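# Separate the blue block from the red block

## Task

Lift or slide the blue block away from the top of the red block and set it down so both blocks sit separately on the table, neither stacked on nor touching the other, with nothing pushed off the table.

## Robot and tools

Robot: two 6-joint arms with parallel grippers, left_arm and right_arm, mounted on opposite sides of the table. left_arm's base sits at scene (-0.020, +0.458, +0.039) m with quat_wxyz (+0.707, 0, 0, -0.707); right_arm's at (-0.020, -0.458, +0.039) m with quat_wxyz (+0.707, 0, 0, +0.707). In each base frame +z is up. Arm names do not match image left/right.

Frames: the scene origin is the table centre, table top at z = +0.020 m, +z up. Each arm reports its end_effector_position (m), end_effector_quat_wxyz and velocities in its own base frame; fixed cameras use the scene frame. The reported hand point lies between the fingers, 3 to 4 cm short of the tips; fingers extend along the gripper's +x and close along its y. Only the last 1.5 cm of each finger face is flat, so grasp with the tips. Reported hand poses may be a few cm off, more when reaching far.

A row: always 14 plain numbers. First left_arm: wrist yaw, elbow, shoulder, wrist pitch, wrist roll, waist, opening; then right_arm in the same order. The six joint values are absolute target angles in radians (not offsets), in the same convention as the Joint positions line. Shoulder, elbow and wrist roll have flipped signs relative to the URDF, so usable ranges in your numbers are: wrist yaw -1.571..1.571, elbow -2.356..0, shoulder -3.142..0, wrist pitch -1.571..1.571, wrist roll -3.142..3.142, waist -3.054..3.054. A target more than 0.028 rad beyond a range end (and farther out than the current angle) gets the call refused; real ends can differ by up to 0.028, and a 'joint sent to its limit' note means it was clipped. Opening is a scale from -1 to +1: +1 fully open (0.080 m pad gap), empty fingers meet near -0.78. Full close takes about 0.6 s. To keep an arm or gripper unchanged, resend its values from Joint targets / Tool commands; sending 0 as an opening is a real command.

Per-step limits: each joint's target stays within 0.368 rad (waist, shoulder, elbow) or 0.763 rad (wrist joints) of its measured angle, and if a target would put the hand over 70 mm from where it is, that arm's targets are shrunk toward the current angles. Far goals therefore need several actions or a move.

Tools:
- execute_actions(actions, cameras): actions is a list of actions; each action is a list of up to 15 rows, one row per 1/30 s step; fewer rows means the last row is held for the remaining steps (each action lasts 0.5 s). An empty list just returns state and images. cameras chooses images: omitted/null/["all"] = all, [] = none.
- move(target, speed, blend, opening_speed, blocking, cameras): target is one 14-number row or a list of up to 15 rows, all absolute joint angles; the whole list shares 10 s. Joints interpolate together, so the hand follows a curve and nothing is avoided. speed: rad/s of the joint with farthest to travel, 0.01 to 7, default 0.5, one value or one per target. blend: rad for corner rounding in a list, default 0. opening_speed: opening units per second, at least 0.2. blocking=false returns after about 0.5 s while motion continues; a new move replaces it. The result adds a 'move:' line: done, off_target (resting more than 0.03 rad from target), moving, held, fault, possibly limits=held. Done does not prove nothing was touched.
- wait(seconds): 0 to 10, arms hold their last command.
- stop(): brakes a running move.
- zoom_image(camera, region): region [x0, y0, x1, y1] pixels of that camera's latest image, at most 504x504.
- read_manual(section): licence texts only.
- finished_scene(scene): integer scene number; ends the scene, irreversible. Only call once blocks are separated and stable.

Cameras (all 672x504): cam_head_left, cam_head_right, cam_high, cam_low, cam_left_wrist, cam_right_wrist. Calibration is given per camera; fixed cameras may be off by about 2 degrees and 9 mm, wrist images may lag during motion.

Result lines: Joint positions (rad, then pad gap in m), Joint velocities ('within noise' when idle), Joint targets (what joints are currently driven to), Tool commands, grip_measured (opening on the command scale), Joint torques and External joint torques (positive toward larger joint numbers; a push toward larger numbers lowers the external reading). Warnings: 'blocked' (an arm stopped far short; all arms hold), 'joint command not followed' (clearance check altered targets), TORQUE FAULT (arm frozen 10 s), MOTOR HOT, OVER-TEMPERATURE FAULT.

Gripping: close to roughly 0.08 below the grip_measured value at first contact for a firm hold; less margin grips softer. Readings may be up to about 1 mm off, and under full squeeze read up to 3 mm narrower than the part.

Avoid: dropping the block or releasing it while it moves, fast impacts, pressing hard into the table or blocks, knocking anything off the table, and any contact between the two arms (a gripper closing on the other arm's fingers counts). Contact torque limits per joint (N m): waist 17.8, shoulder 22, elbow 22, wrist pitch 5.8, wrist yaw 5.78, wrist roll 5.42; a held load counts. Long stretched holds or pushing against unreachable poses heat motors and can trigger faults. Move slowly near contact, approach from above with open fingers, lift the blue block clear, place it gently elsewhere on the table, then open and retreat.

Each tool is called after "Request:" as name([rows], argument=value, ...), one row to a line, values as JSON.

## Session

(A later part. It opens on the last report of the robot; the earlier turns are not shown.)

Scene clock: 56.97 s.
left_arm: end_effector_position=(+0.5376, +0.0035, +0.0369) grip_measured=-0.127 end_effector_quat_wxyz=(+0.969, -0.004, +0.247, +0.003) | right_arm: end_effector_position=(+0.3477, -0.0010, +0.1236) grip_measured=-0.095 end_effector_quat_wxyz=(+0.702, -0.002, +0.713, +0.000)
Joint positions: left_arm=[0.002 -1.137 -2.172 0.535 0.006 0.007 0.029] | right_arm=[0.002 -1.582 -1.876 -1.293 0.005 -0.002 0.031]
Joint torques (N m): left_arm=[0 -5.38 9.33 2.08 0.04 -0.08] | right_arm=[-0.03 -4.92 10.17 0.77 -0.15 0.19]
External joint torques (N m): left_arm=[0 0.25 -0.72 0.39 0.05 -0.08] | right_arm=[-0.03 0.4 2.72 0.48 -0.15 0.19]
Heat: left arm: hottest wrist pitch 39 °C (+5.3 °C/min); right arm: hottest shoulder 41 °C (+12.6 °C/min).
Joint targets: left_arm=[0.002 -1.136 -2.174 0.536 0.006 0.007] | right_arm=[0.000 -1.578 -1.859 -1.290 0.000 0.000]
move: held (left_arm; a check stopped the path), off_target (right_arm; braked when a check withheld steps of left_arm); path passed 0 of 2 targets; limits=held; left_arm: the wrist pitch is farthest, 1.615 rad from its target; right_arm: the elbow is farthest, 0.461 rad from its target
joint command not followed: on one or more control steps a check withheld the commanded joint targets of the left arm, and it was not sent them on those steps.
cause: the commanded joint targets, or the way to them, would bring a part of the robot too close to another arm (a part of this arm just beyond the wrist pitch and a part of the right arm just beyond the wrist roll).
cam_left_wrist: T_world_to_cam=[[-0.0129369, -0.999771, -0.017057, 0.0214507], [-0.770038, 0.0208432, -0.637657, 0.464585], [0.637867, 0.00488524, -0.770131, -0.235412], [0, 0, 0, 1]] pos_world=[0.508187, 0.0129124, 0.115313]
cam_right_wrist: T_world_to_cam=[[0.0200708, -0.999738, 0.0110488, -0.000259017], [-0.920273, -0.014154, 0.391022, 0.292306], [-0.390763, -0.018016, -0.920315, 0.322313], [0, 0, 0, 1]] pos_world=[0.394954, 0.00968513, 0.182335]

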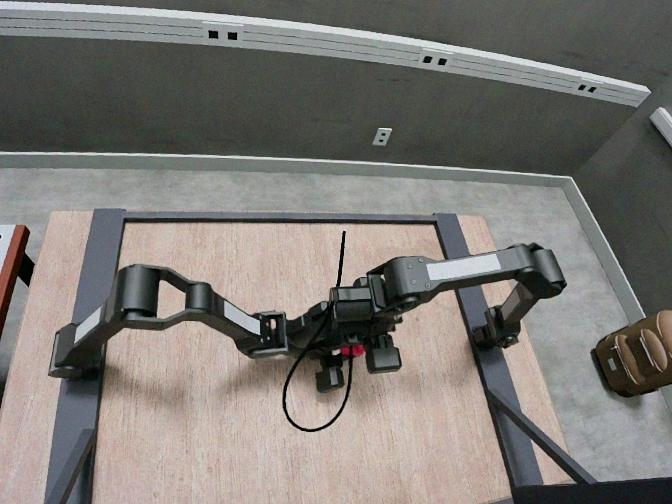

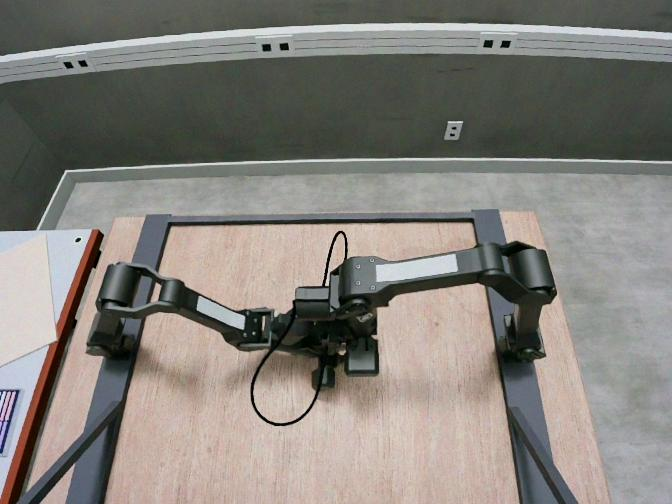

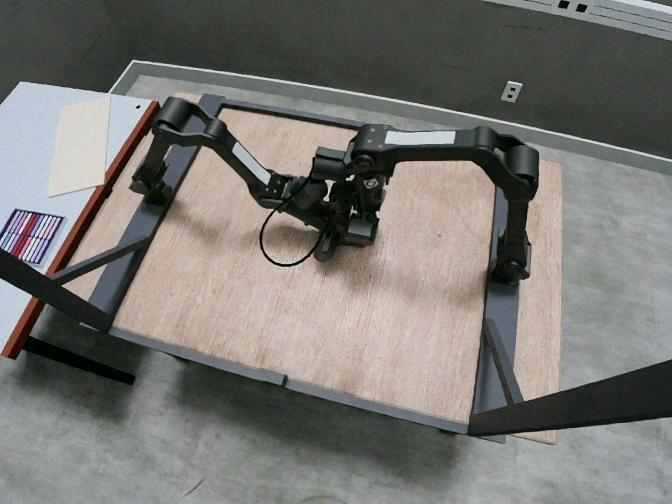

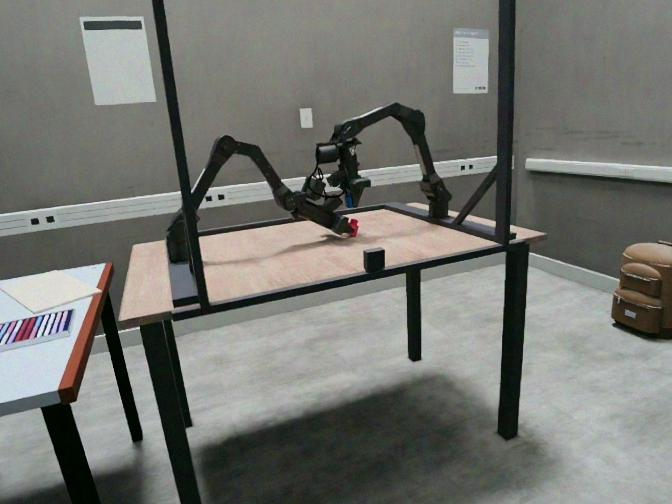

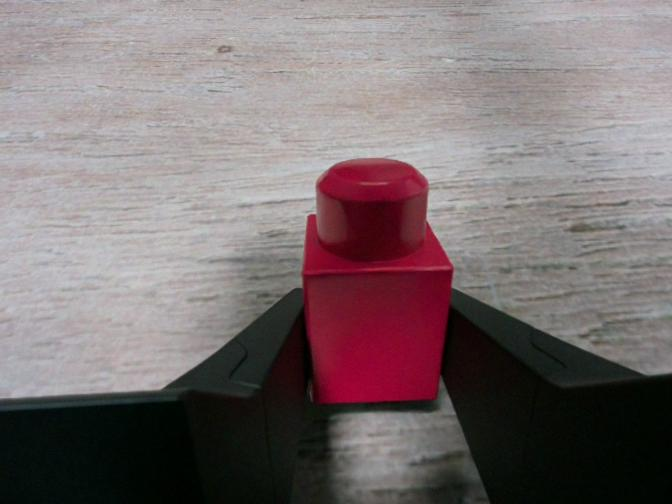

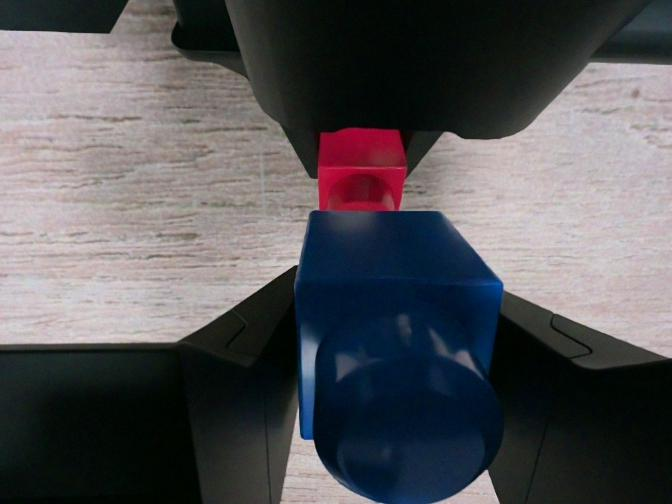

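Request:
move([
  [0.002,-1.136,-2.174,0.536,0.006,0.007,-0.3,0,-1.1384,-1.4927,-1.2165,0,0,-0.3],
  [0,-1.4749,-1.7536,-1.2921,0,0,-0.3,0,-0.9184,-1.5637,-0.9255,0,0,-0.3],
  [0,-1.5333,-2.0246,-1.0795,0,0,-0.3,0,-0.9184,-1.5637,-0.9255,0,0,-0.3],
], speed=0.8)

Request:
zoom_image(camera="cam_low", region=[250, 150, 450, 270])

Scene clock: 63.47 s.
left_arm: end_effector_position=(+0.3771, +0.0011, +0.0614) grip_measured=-0.127 end_effector_quat_wxyz=(+0.707, -0.004, +0.707, +0.003) | right_arm: end_effector_position=(+0.2506, -0.0008, +0.0515) grip_measured=-0.095 end_effector_quat_wxyz=(+0.709, -0.002, +0.706, +0.000)
Joint positions: left_arm=[0.002 -1.522 -2.013 -1.081 0.006 0.004 0.029] | right_arm=[0.002 -0.922 -1.56 -0.928 0.005 -0.002 0.031]
Joint torques (N m): left_arm=[-0.1 -7.03 7.01 0.48 -0.19 -0.26] | right_arm=[-0.06 -4.47 4.99 0.79 -0.14 0.26]
External joint torques (N m): left_arm=[-0.1 -1.38 -2 0.15 -0.19 -0.2] | right_arm=[-0.06 0.54 0.05 0.47 -0.14 0.26]
Heat: left arm: hottest wrist pitch 38 °C (+4.0 °C/min); right arm: hottest shoulder 41 °C (+11.1 °C/min).
Joint targets: left_arm=[0.000 -1.533 -2.025 -1.080 0.000 0.000] | right_arm=[0.000 -0.918 -1.564 -0.926 0.000 0.000]
move: done
cam_left_wrist: T_world_to_cam=[[-0.0208507, -0.999737, 0.00956457, 0.0187306], [-0.928068, 0.0229121, 0.371706, 0.354305], [-0.371827, -0.00112624, -0.928301, 0.276266], [0, 0, 0, 1]] pos_world=[0.431933, 0.0109189, 0.124581]
cam_right_wrist: T_world_to_cam=[[0.0198853, -0.999736, 0.0115372, 0.00270144], [-0.927836, -0.0141539, 0.37272, 0.233989], [-0.372458, -0.0181163, -0.927872, 0.213754], [0, 0, 0, 1]] pos_world=[0.296664, 0.009885, 0.111093]

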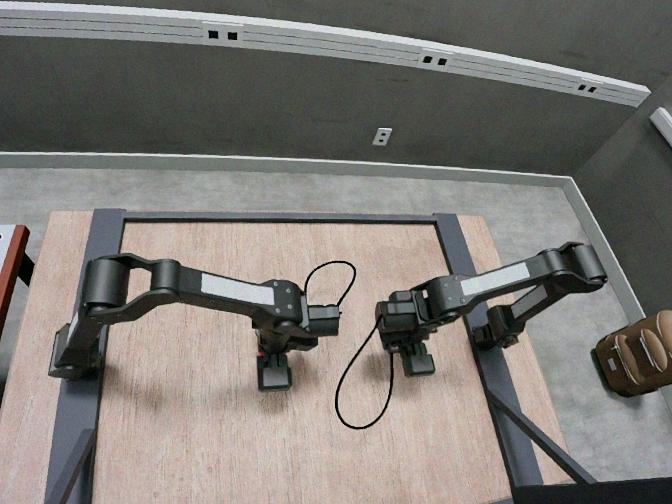

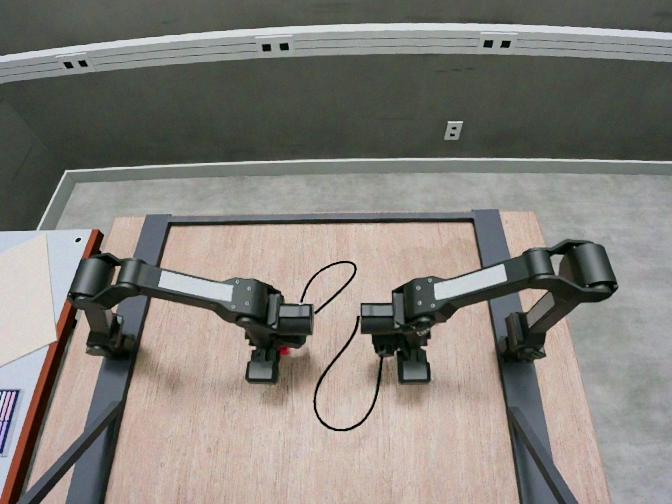

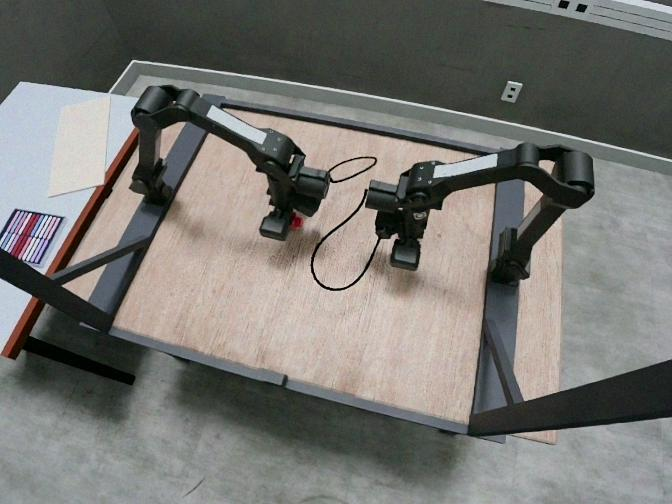

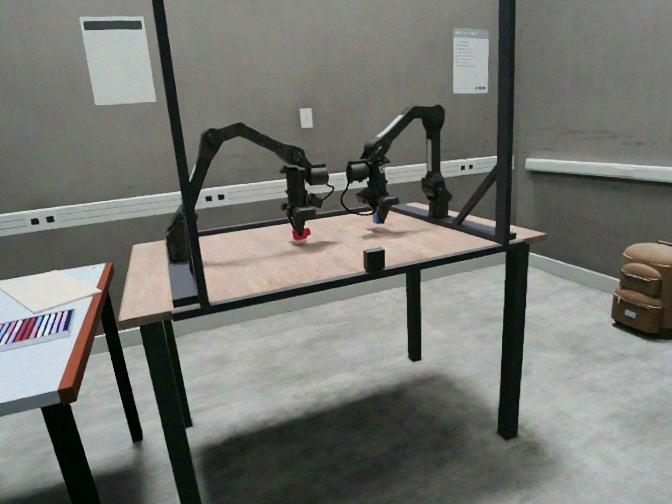

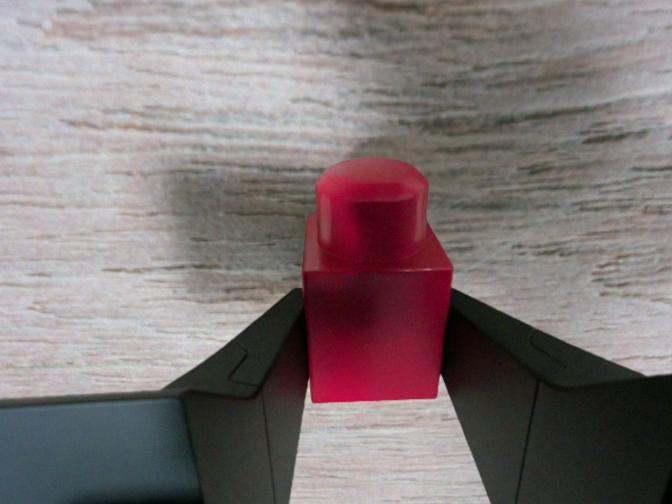

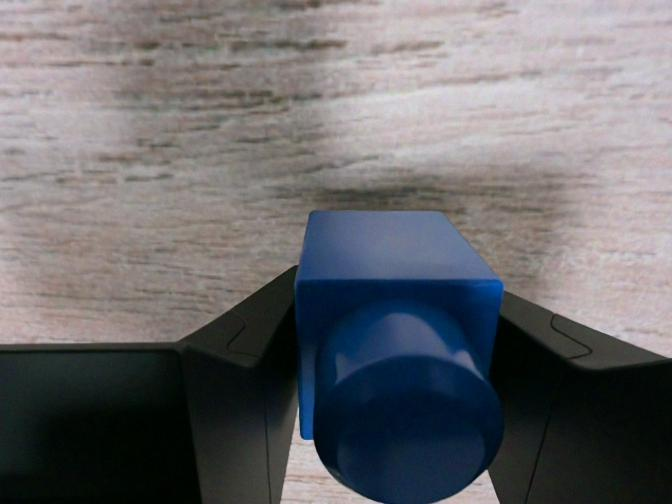

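Scaled by 2.520.

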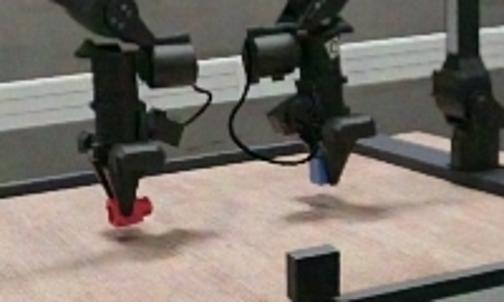

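Request:
move(target=[0,-1.4467,-2.0669,-0.9506,0,0,-0.3,0,-0.8724,-1.5962,-0.847,0,0,-0.3], speed=0.1, cameras=["cam_low"])

Request:
zoom_image(camera="cam_low", region=[270, 190, 410, 260])

Scene clock: 66.13 s.
left_arm: end_effector_position=(+0.3859, +0.0011, +0.0388) grip_measured=-0.127 end_effector_quat_wxyz=(+0.720, -0.004, +0.694, +0.003) | right_arm: end_effector_position=(+0.2508, -0.0008, +0.0336) grip_measured=-0.095 end_effector_quat_wxyz=(+0.709, -0.002, +0.706, +0.000)
Joint positions: left_arm=[0.002 -1.468 -2.04 -0.963 0.006 0.004 0.029] | right_arm=[0.002 -0.876 -1.592 -0.85 0.005 -0.002 0.031]
Joint torques (N m): left_arm=[-0.05 -3.5 5.54 1.42 -0.18 -0.17] | right_arm=[-0.04 -4.37 4.99 0.79 -0.17 0.2]
External joint torques (N m): left_arm=[-0.04 2.14 -3.59 0.99 -0.18 -0.22] | right_arm=[-0.04 0.44 -0.02 0.48 -0.17 0.23]
Heat: left arm: hottest wrist pitch 38 °C (+4.1 °C/min); right arm: hottest shoulder 40 °C (+10.1 °C/min).
Joint targets: left_arm=[0.000 -1.447 -2.067 -0.951 0.000 0.000] | right_arm=[0.000 -0.873 -1.596 -0.847 0.000 0.000]
move: done

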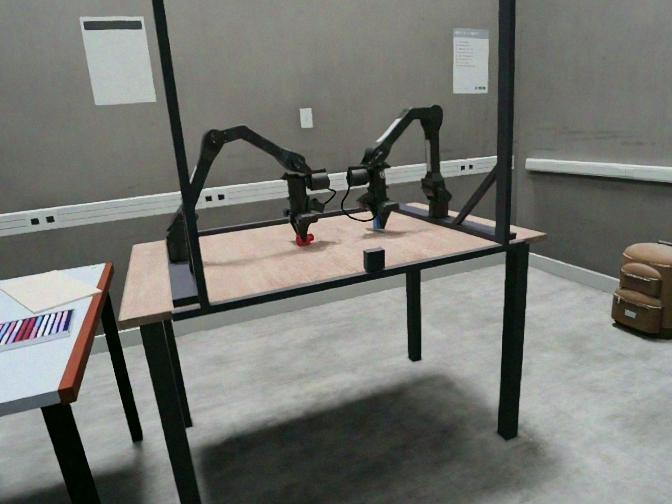

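Scaled by 3.600.

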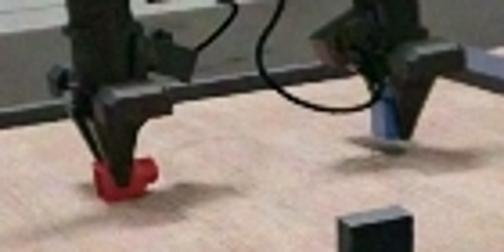

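Request:
move(target=[0,-1.462,-2.049,-0.96,0,0,-0.3,0,-0.8488,-1.6169,-0.8027,0,0,-0.3], speed=0.1, cameras=["cam_low"])

Request:
zoom_image(camera="cam_low", region=[270, 190, 410, 260])

Scene clock: 67.93 s.
left_arm: end_effector_position=(+0.3857, +0.0011, +0.0390) grip_measured=-0.127 end_effector_quat_wxyz=(+0.720, -0.004, +0.694, +0.003) | right_arm: end_effector_position=(+0.2508, -0.0008, +0.0235) grip_measured=-0.095 end_effector_quat_wxyz=(+0.708, -0.002, +0.706, +0.000)
Joint positions: left_arm=[0.002 -1.468 -2.04 -0.963 0.006 0.004 0.029] | right_arm=[0.002 -0.852 -1.613 -0.806 0.005 -0.002 0.031]
Joint torques (N m): left_arm=[-0.07 -5.17 7.5 0.74 -0.2 -0.22] | right_arm=[-0.05 -4.24 5.01 0.79 -0.14 0.3]
External joint torques (N m): left_arm=[-0.07 0.42 -1.61 0.34 -0.2 -0.21] | right_arm=[-0.06 0.48 -0.06 0.47 -0.14 0.29]
Heat: left arm: hottest wrist pitch 38 °C (+4.0 °C/min); right arm: hottest shoulder 40 °C (+9.0 °C/min).
Joint targets: left_arm=[0.000 -1.462 -2.049 -0.960 0.000 0.000] | right_arm=[0.000 -0.849 -1.617 -0.803 0.000 0.000]
move: done

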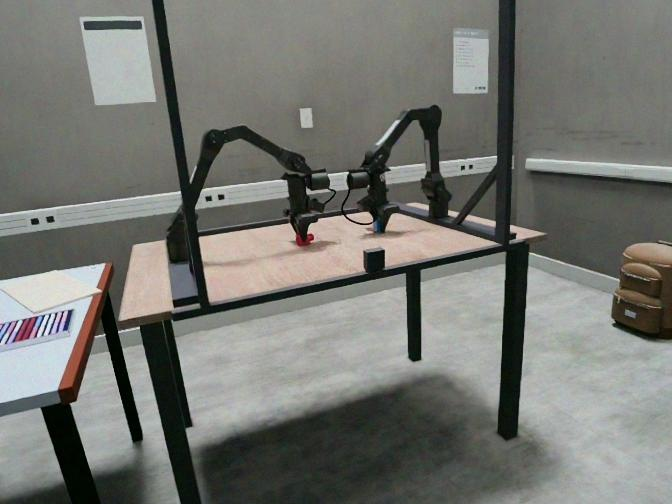

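Scaled by 3.600.

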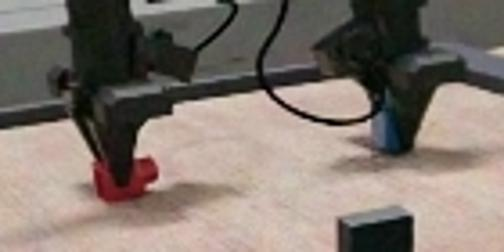

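Request:
move(target=[0,-1.462,-2.049,-0.96,0,0,-0.3,0,-0.8346,-1.6293,-0.776,0,0,-0.3], speed=0.1, cameras=["cam_low"])

Request:
zoom_image(camera="cam_low", region=[330, 190, 410, 240])

Scene clock: 70.63 s.
left_arm: end_effector_position=(+0.3858, +0.0011, +0.0391) grip_measured=-0.127 end_effector_quat_wxyz=(+0.720, -0.004, +0.694, +0.003) | right_arm: end_effector_position=(+0.2507, -0.0008, +0.0202) grip_measured=-0.095 end_effector_quat_wxyz=(+0.709, -0.001, +0.705, +0.000)
Joint positions: left_arm=[0.002 -1.468 -2.039 -0.963 0.006 0.004 0.029] | right_arm=[0.002 -0.842 -1.618 -0.789 0.004 -0.002 0.031]
Joint torques (N m): left_arm=[-0.09 -5.11 7.56 0.73 -0.19 -0.32] | right_arm=[-0.04 -3.74 4.11 1.62 -0.12 0.2]
External joint torques (N m): left_arm=[-0.09 0.48 -1.53 0.33 -0.19 -0.33] | right_arm=[-0.03 0.91 -0.94 1.32 -0.12 0.19]
Heat: left arm: hottest shoulder 38 °C (+5.0 °C/min); right arm: hottest wrist pitch 40 °C (+0.0 °C/min).
Joint targets: left_arm=[0.000 -1.462 -2.049 -0.960 0.000 0.000] | right_arm=[0.000 -0.834 -1.629 -0.776 0.000 0.000]
move: done

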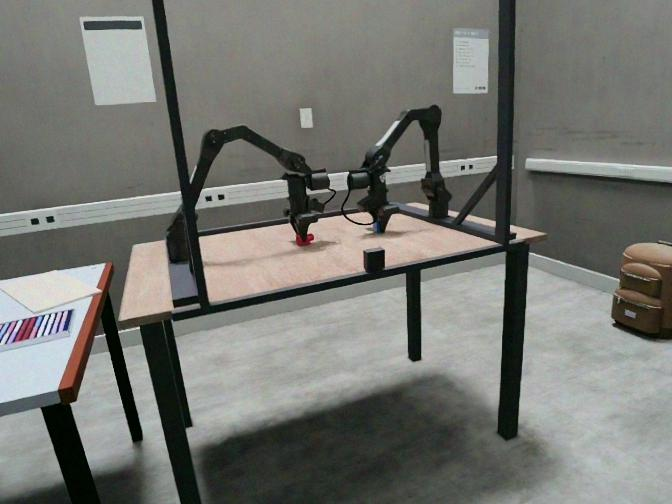

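Scaled by 6.300.

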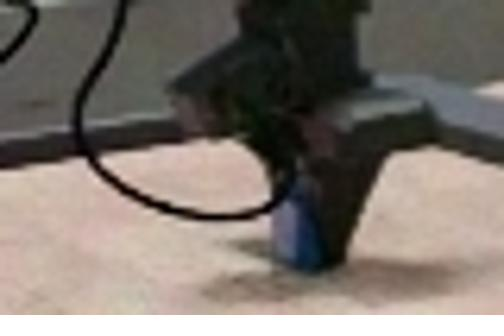

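Request:
move([
  [0,-1.462,-2.049,-0.96,0,0,0.4,0,-0.838,-1.624,-0.784,0,0,0.4],
  [0,-1.6,-1.9,-1.27,0,0,0.4,0,-1.1384,-1.4927,-1.2165,0,0,0.4],
], speed=0.5, opening_speed=1.2)

Scene clock: 73.60 s.
left_arm: end_effector_position=(+0.3554, +0.0010, +0.1138) grip_measured=+0.397 end_effector_quat_wxyz=(+0.700, -0.004, +0.714, +0.003) | right_arm: end_effector_position=(+0.2479, +0.0009, +0.1152) grip_measured=+0.397 end_effector_quat_wxyz=(+0.701, -0.002, +0.713, +0.003)
Joint positions: left_arm=[0.002 -1.59 -1.911 -1.268 0.006 0.004 0.053] | right_arm=[-0.001 -1.128 -1.501 -1.215 0.004 0.003 0.053]
Joint torques (N m): left_arm=[-0.1 -7.16 9.14 0.22 -0.17 -0.24] | right_arm=[0.08 -6.53 6.28 0.4 -0.09 -0.27]
External joint torques (N m): left_arm=[-0.09 -1.33 0.72 -0.11 -0.17 -0.21] | right_arm=[0.09 -1.21 1.49 0.09 -0.1 -0.3]
Heat: left arm: hottest shoulder 38 °C (+5.0 °C/min); right arm: hottest wrist pitch 40 °C (+0.0 °C/min).
Joint targets: left_arm=[0.000 -1.600 -1.900 -1.270 0.000 0.000] | right_arm=[0.000 -1.138 -1.493 -1.217 0.000 0.000]
move: done
cam_left_wrist: T_world_to_cam=[[-0.020641, -0.999737, 0.0100221, 0.0175433], [-0.921395, 0.0229126, 0.387952, 0.310501], [-0.388079, -0.00122664, -0.921625, 0.321827], [0, 0, 0, 1]] pos_world=[0.41135, 0.010819, 0.175968]
cam_right_wrist: T_world_to_cam=[[0.0238102, -0.999684, 0.00804809, 0.00314887], [-0.919449, -0.0187372, 0.392763, 0.203362], [-0.392488, -0.0167516, -0.919604, 0.275808], [0, 0, 0, 1]] pos_world=[0.295157, 0.0115785, 0.173736]

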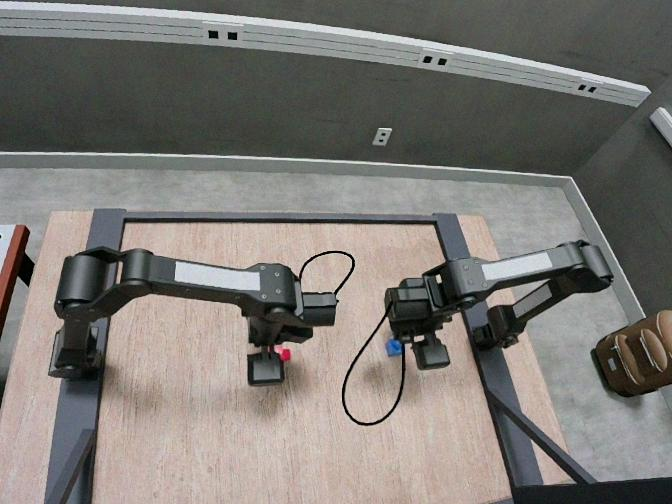

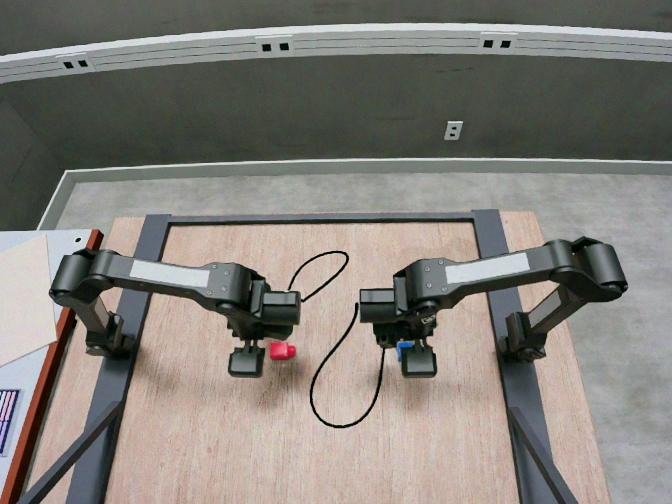

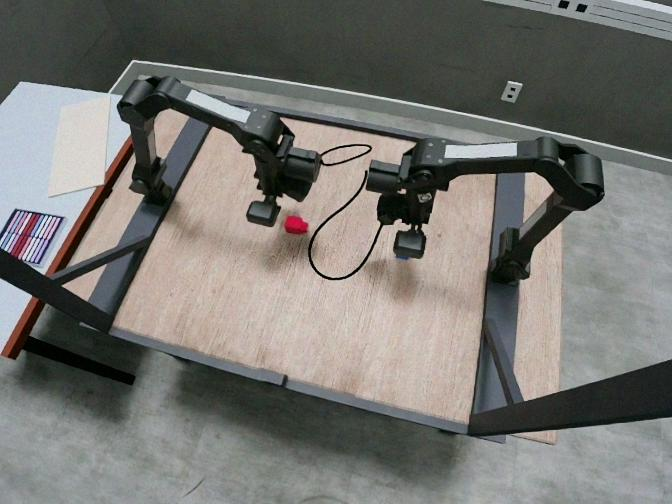

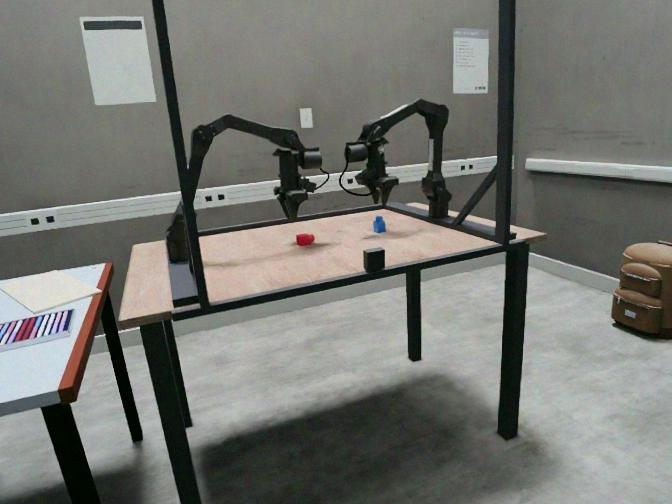

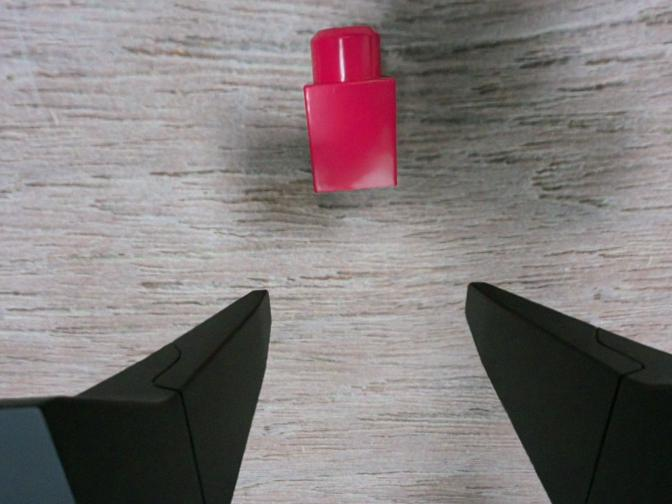

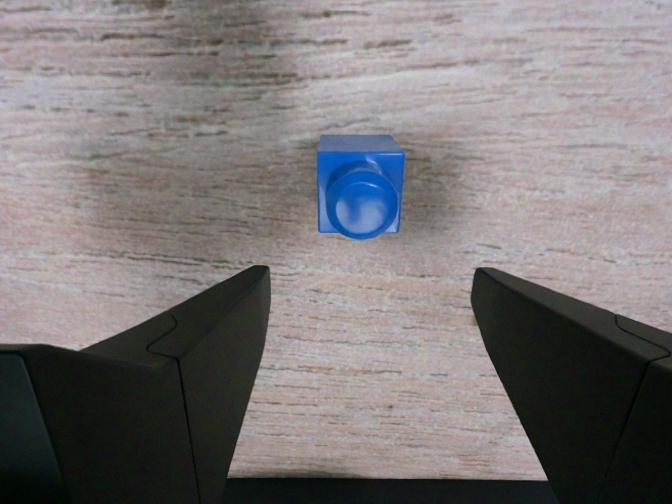

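Works.

Request:
finished_scene(scene=1)

The scene is finished: the task was done.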